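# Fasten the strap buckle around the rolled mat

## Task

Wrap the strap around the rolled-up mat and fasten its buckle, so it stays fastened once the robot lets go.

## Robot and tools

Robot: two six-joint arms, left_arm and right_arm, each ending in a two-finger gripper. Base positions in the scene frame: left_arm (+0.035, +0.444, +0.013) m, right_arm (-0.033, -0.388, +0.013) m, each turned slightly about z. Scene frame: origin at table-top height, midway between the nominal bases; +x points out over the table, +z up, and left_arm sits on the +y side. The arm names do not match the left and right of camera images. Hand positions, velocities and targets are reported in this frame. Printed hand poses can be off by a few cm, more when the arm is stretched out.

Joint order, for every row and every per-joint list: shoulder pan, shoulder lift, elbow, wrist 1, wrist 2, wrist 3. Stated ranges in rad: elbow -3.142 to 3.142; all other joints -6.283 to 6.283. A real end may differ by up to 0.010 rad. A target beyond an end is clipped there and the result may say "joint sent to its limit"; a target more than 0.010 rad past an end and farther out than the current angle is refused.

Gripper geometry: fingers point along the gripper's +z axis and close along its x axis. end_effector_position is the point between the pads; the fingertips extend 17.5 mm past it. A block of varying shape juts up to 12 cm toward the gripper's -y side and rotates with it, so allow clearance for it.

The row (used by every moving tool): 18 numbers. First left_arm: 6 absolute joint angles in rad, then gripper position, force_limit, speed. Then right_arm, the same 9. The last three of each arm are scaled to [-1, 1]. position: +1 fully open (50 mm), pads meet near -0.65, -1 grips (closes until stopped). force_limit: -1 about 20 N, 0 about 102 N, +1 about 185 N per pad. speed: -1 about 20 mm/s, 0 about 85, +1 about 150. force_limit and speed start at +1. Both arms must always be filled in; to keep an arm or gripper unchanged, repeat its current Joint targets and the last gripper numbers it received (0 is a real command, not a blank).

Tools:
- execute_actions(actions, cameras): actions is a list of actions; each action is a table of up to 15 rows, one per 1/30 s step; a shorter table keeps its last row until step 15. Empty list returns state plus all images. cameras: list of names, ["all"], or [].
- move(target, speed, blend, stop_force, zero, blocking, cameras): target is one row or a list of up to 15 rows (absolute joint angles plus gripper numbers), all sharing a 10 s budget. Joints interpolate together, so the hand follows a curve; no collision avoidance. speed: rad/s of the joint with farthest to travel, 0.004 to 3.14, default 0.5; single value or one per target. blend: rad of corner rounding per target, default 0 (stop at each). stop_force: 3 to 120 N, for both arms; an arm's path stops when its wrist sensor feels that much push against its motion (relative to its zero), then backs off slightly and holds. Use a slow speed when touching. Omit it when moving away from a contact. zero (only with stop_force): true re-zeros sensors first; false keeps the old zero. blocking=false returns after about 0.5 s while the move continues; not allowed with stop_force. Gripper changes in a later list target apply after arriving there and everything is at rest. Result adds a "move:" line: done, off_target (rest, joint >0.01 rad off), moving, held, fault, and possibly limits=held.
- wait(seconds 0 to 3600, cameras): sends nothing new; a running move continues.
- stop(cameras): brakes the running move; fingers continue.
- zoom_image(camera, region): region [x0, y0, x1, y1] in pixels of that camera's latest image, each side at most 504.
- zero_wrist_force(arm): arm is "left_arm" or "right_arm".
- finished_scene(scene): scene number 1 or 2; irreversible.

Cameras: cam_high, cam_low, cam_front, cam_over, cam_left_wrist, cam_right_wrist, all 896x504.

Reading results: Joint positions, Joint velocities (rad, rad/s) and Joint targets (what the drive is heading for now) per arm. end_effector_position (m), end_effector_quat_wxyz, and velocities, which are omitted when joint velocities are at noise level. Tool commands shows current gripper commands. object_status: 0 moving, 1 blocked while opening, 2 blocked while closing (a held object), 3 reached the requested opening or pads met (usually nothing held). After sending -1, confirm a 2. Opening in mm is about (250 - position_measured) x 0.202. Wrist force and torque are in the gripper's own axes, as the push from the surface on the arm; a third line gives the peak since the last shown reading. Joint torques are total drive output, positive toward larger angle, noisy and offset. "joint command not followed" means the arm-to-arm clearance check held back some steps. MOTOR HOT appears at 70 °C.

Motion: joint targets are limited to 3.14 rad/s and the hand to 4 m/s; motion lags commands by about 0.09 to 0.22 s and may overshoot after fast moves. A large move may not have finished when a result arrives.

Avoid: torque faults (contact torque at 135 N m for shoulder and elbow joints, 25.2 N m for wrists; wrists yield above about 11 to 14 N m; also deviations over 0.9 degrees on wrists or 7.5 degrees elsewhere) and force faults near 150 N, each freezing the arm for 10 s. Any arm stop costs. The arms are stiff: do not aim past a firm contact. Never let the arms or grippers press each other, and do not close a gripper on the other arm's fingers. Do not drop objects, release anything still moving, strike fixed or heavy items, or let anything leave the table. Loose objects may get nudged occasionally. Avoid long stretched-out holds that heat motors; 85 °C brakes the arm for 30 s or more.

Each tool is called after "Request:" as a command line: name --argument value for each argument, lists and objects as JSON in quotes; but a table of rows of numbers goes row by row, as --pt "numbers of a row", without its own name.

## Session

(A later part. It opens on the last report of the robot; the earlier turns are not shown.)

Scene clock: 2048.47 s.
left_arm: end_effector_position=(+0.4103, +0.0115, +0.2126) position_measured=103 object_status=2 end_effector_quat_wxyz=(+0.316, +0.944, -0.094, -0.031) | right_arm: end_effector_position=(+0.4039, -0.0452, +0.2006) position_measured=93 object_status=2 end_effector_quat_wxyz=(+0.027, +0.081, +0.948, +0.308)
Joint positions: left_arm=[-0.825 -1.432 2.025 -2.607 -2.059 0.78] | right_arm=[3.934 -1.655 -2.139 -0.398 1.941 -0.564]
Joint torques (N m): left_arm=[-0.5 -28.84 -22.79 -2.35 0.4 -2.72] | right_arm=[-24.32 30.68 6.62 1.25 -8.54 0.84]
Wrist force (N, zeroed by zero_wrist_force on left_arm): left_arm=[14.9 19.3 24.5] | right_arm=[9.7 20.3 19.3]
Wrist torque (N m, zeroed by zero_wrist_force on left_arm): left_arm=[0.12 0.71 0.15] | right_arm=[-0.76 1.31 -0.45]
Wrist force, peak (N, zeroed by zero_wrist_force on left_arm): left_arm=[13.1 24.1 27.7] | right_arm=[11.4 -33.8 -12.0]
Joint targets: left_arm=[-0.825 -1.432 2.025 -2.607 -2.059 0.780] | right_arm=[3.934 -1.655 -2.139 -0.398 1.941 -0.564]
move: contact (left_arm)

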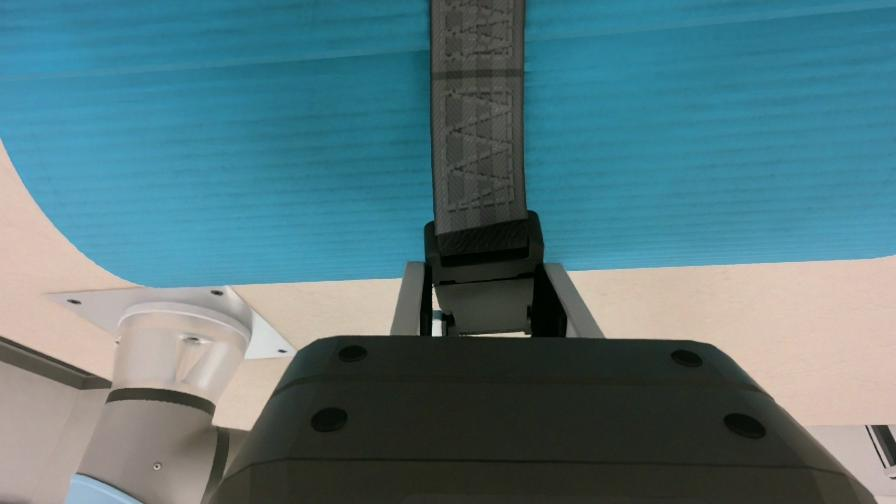

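Request:
move --pt "-0.8272 -1.4303 2.0241 -2.6085 -2.0571 0.7771 -1 0.2 -1 3.934 -1.655 -2.139 -0.398 1.941 -0.564 -1 0.8 -1" --pt "-0.8272 -1.4303 2.0241 -2.6085 -2.0571 0.7771 1 0.2 -1 3.934 -1.655 -2.139 -0.398 1.941 -0.564 -1 0.8 -1" --pt "-0.8263 -1.5059 1.9339 -2.442 -2.0575 0.778 1 0.2 -1 3.934 -1.655 -2.139 -0.398 1.941 -0.564 -1 0.8 -1" --speed '[0.05,0.05,0.25]' --cameras '["cam_front","cam_left_wrist"]'

Request:
zoom_image --camera "cam_front" --region '[340, 150, 480, 220]'

Request:
move --target '[-0.8263,-1.5059,1.9339,-2.442,-2.0575,0.778,1,0.2,-1,3.934,-1.6761,-2.1551,-0.3608,1.941,-0.564,-1,0.8,-1]' --speed 0.04 --stop_force 8 --cameras '["cam_front","cam_left_wrist"]'

Request:
zoom_image --camera "cam_front" --region '[340, 150, 480, 220]'

Scene clock: 2065.50 s.
left_arm: end_effector_position=(+0.4103, +0.0106, +0.2724) position_measured=3 object_status=3 end_effector_quat_wxyz=(+0.316, +0.944, -0.093, -0.031) | right_arm: end_effector_position=(+0.4039, -0.0452, +0.2006) position_measured=93 object_status=2 end_effector_quat_wxyz=(+0.027, +0.081, +0.948, +0.308)
Joint positions: left_arm=[-0.826 -1.506 1.934 -2.442 -2.058 0.778] | right_arm=[3.934 -1.655 -2.139 -0.398 1.941 -0.564]
Joint torques (N m): left_arm=[7.37 -22.31 -19.5 -5.12 -2.22 2.23] | right_arm=[6.01 23.9 35.44 5.03 4.52 0.81]
Wrist force (N, zeroed by zero_wrist_force on left_arm): left_arm=[-1.0 2.2 -0.3] | right_arm=[-4.7 -11.9 9.9]
Wrist torque (N m, zeroed by zero_wrist_force on left_arm): left_arm=[0.35 0.15 0.03] | right_arm=[-0.67 0.68 -0.34]
Wrist force, peak (N, zeroed by zero_wrist_force on left_arm): left_arm=[15.1 19.5 24.8] | right_arm=[10.1 20.5 19.6]
Joint targets: left_arm=[-0.826 -1.506 1.934 -2.442 -2.058 0.778] | right_arm=[3.934 -1.655 -2.139 -0.398 1.941 -0.564]
move: done

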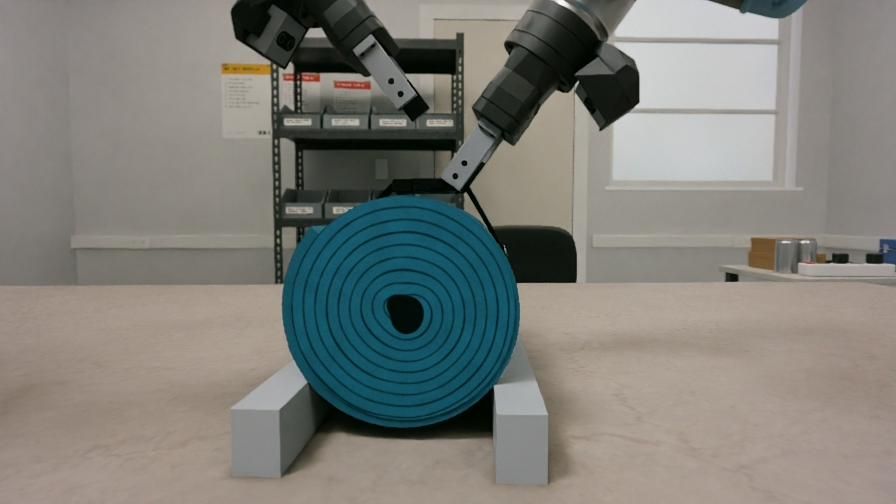

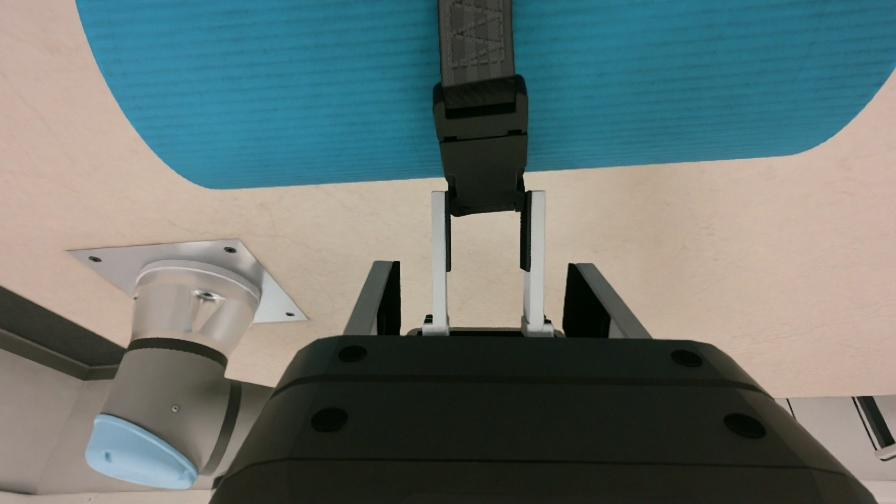

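Scaled by 3.600.

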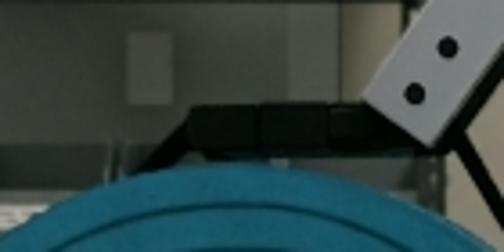

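Scene clock: 2067.27 s.
left_arm: end_effector_position=(+0.4102, +0.0106, +0.2724) position_measured=3 object_status=3 end_effector_quat_wxyz=(+0.316, +0.944, -0.093, -0.031) | right_arm: end_effector_position=(+0.4038, -0.0452, +0.1924) position_measured=93 object_status=2 end_effector_quat_wxyz=(+0.027, +0.081, +0.948, +0.308)
Joint positions: left_arm=[-0.826 -1.506 1.934 -2.442 -2.058 0.778] | right_arm=[3.934 -1.669 -2.15 -0.373 1.941 -0.564]
Joint torques (N m): left_arm=[0.13 -20.85 -21.19 -1.78 -0.47 0.54] | right_arm=[5.75 37.2 31.45 6.09 2.31 0.8]
Wrist force (N, zeroed by zero_wrist_force on left_arm): left_arm=[-0.9 2.3 -0.5] | right_arm=[-4.4 -6.3 4.3]
Wrist torque (N m, zeroed by zero_wrist_force on left_arm): left_arm=[0.36 0.13 0.04] | right_arm=[-0.60 0.70 -0.34]
Wrist force, peak (N, zeroed by zero_wrist_force on left_arm): left_arm=[-0.9 2.4 -0.4] | right_arm=[-4.8 -12.0 10.2]
Joint targets: left_arm=[-0.826 -1.506 1.934 -2.442 -2.058 0.778] | right_arm=[3.934 -1.669 -2.150 -0.373 1.941 -0.564]
move: contact (right_arm); right_arm: the wrist 1 is farthest, 0.012 rad from its target

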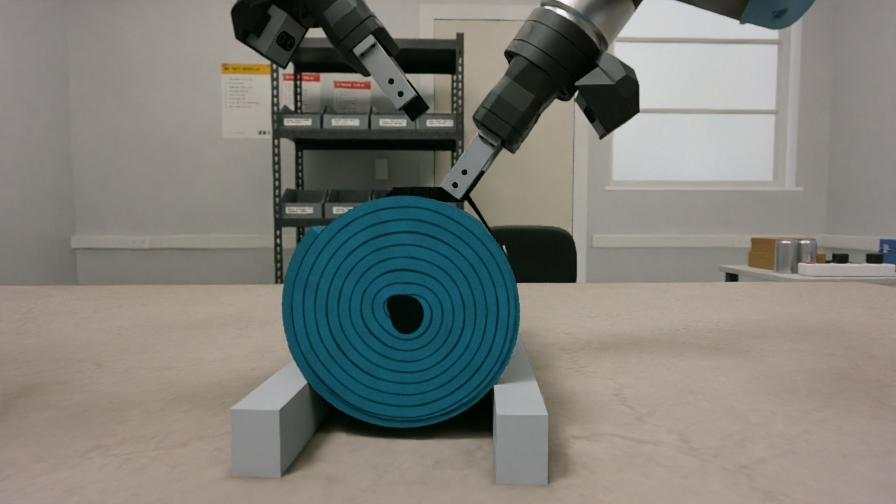

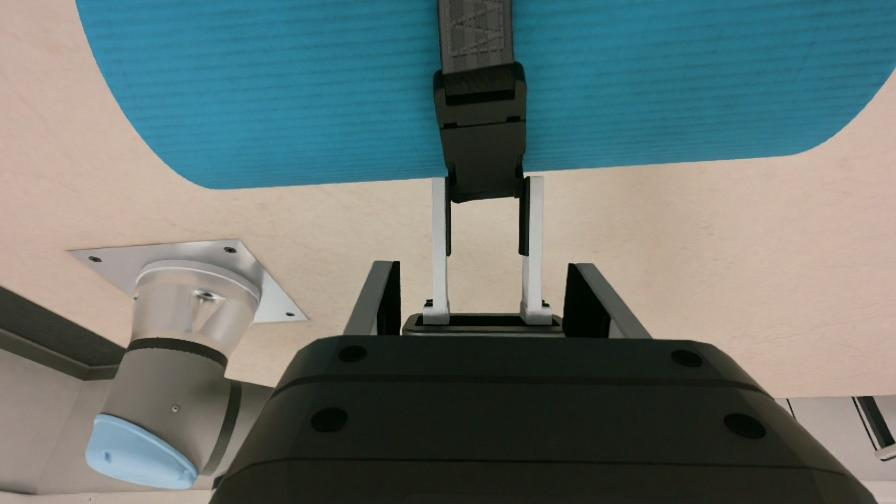

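Scaled by 3.600.

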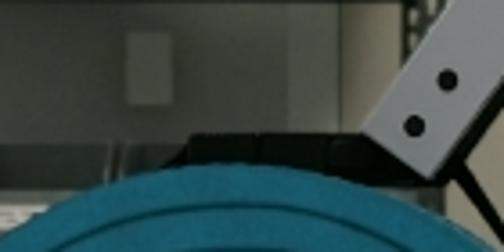

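Request:
move --pt "-0.8263 -1.5059 1.9339 -2.442 -2.0575 0.778 1 0.2 -1 3.934 -1.669 -2.15 -0.373 1.941 -0.564 -1 0.8 -1" --pt "-0.8263 -1.5059 1.9339 -2.442 -2.0575 0.778 1 0.2 -1 3.934 -1.669 -2.15 -0.373 1.941 -0.564 1 0.8 -1" --pt "-0.7158 -1.52 1.95 -2.42 -2.0575 0.85 1 0.2 -1 3.86 -1.62 -2.12 -0.44 1.98 -0.57 1 0.8 -1" --pt "-0.7158 -1.52 1.95 -2.42 -2.0575 0.85 1 0.2 -1 3.75 -1.6036 -2.0931 -0.4953 1.98 -0.6 1 0.8 -1" --speed '[0.05,0.05,0.2,0.2]' --cameras '["cam_front","cam_over","cam_left_wrist","cam_right_wrist"]'

Request:
zoom_image --camera "cam_front" --region '[340, 150, 480, 220]'

Scene clock: 2078.23 s.
left_arm: end_effector_position=(+0.4483, +0.0618, +0.2676) position_measured=3 object_status=3 end_effector_quat_wxyz=(+0.310, +0.948, -0.072, -0.011) | right_arm: end_effector_position=(+0.4525, -0.1241, +0.2368) position_measured=3 object_status=3 end_effector_quat_wxyz=(+0.047, +0.146, +0.936, +0.316)
Joint positions: left_arm=[-0.716 -1.52 1.95 -2.42 -2.057 0.85] | right_arm=[3.75 -1.603 -2.093 -0.495 1.98 -0.6]
Joint torques (N m): left_arm=[6.66 -20.24 -30.68 -6.01 -0.63 -2.22] | right_arm=[0.44 12.89 12.32 5.06 -1.35 1.08]
Wrist force (N, zeroed by zero_wrist_force on left_arm): left_arm=[-0.8 2.2 -0.3] | right_arm=[-3.5 -4.0 -0.6]
Wrist torque (N m, zeroed by zero_wrist_force on left_arm): left_arm=[0.35 0.12 0.06] | right_arm=[-0.65 0.66 -0.34]
Wrist force, peak (N, zeroed by zero_wrist_force on left_arm): left_arm=[-1.4 4.0 0.4] | right_arm=[-4.4 -6.5 4.6]
Joint targets: left_arm=[-0.716 -1.520 1.950 -2.420 -2.058 0.850] | right_arm=[3.750 -1.604 -2.093 -0.495 1.980 -0.600]
move: done

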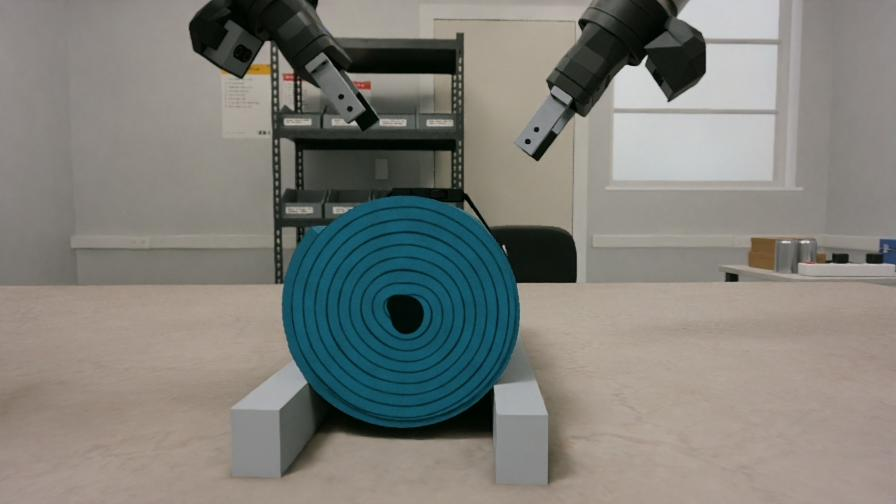

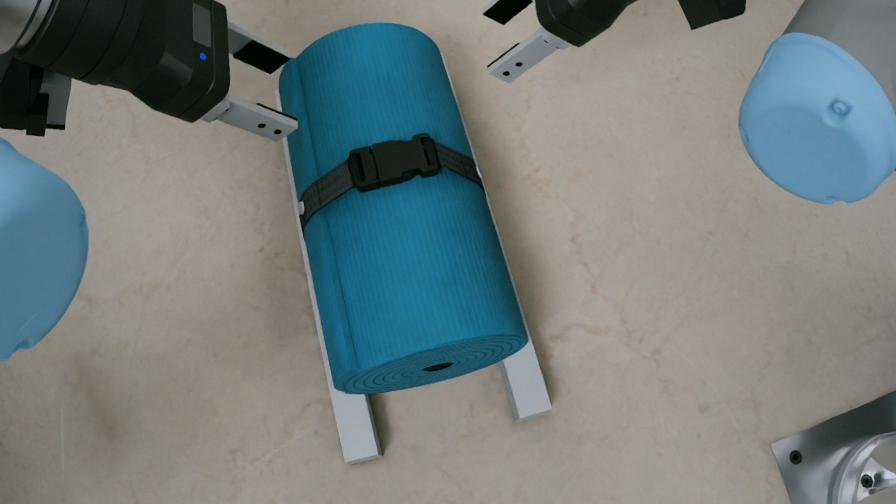

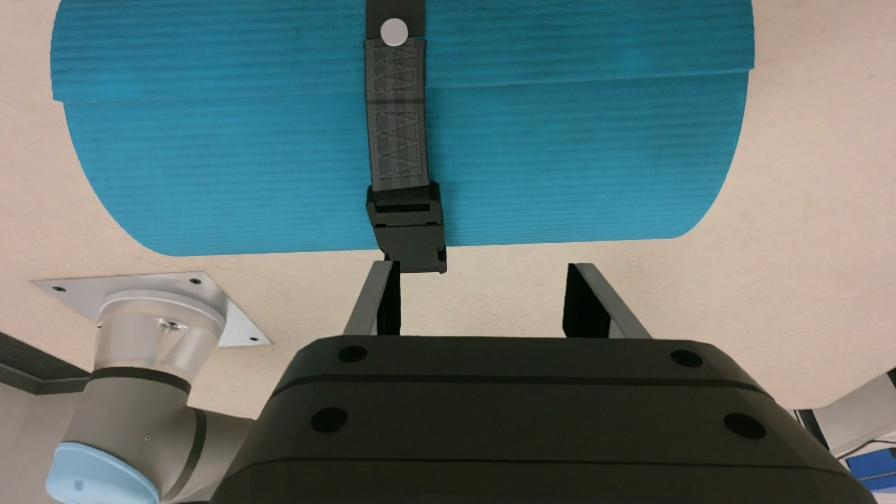

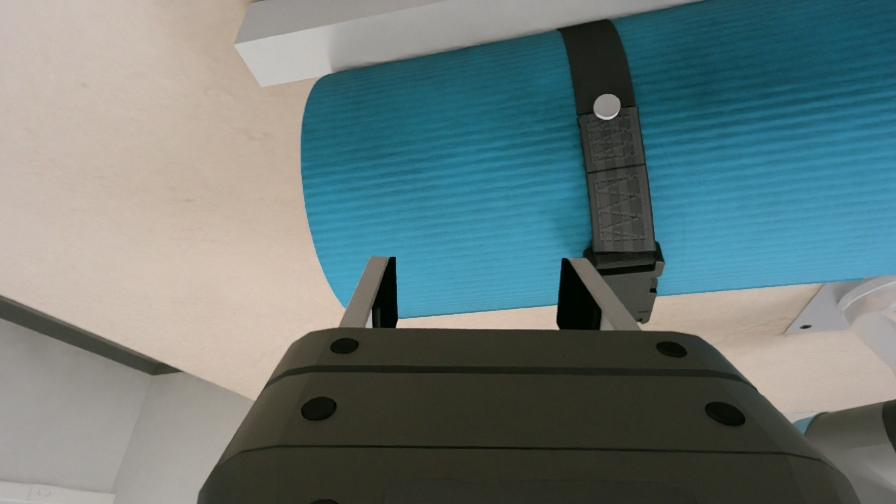

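Scaled by 3.600.

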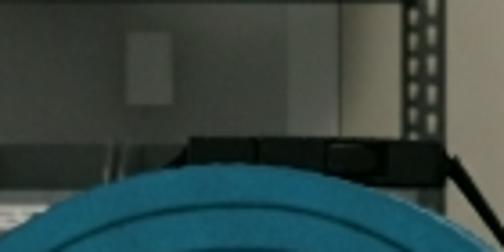

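Buckled cleanly.

Request:
finished_scene --scene 1

The scene is finished: the task was done.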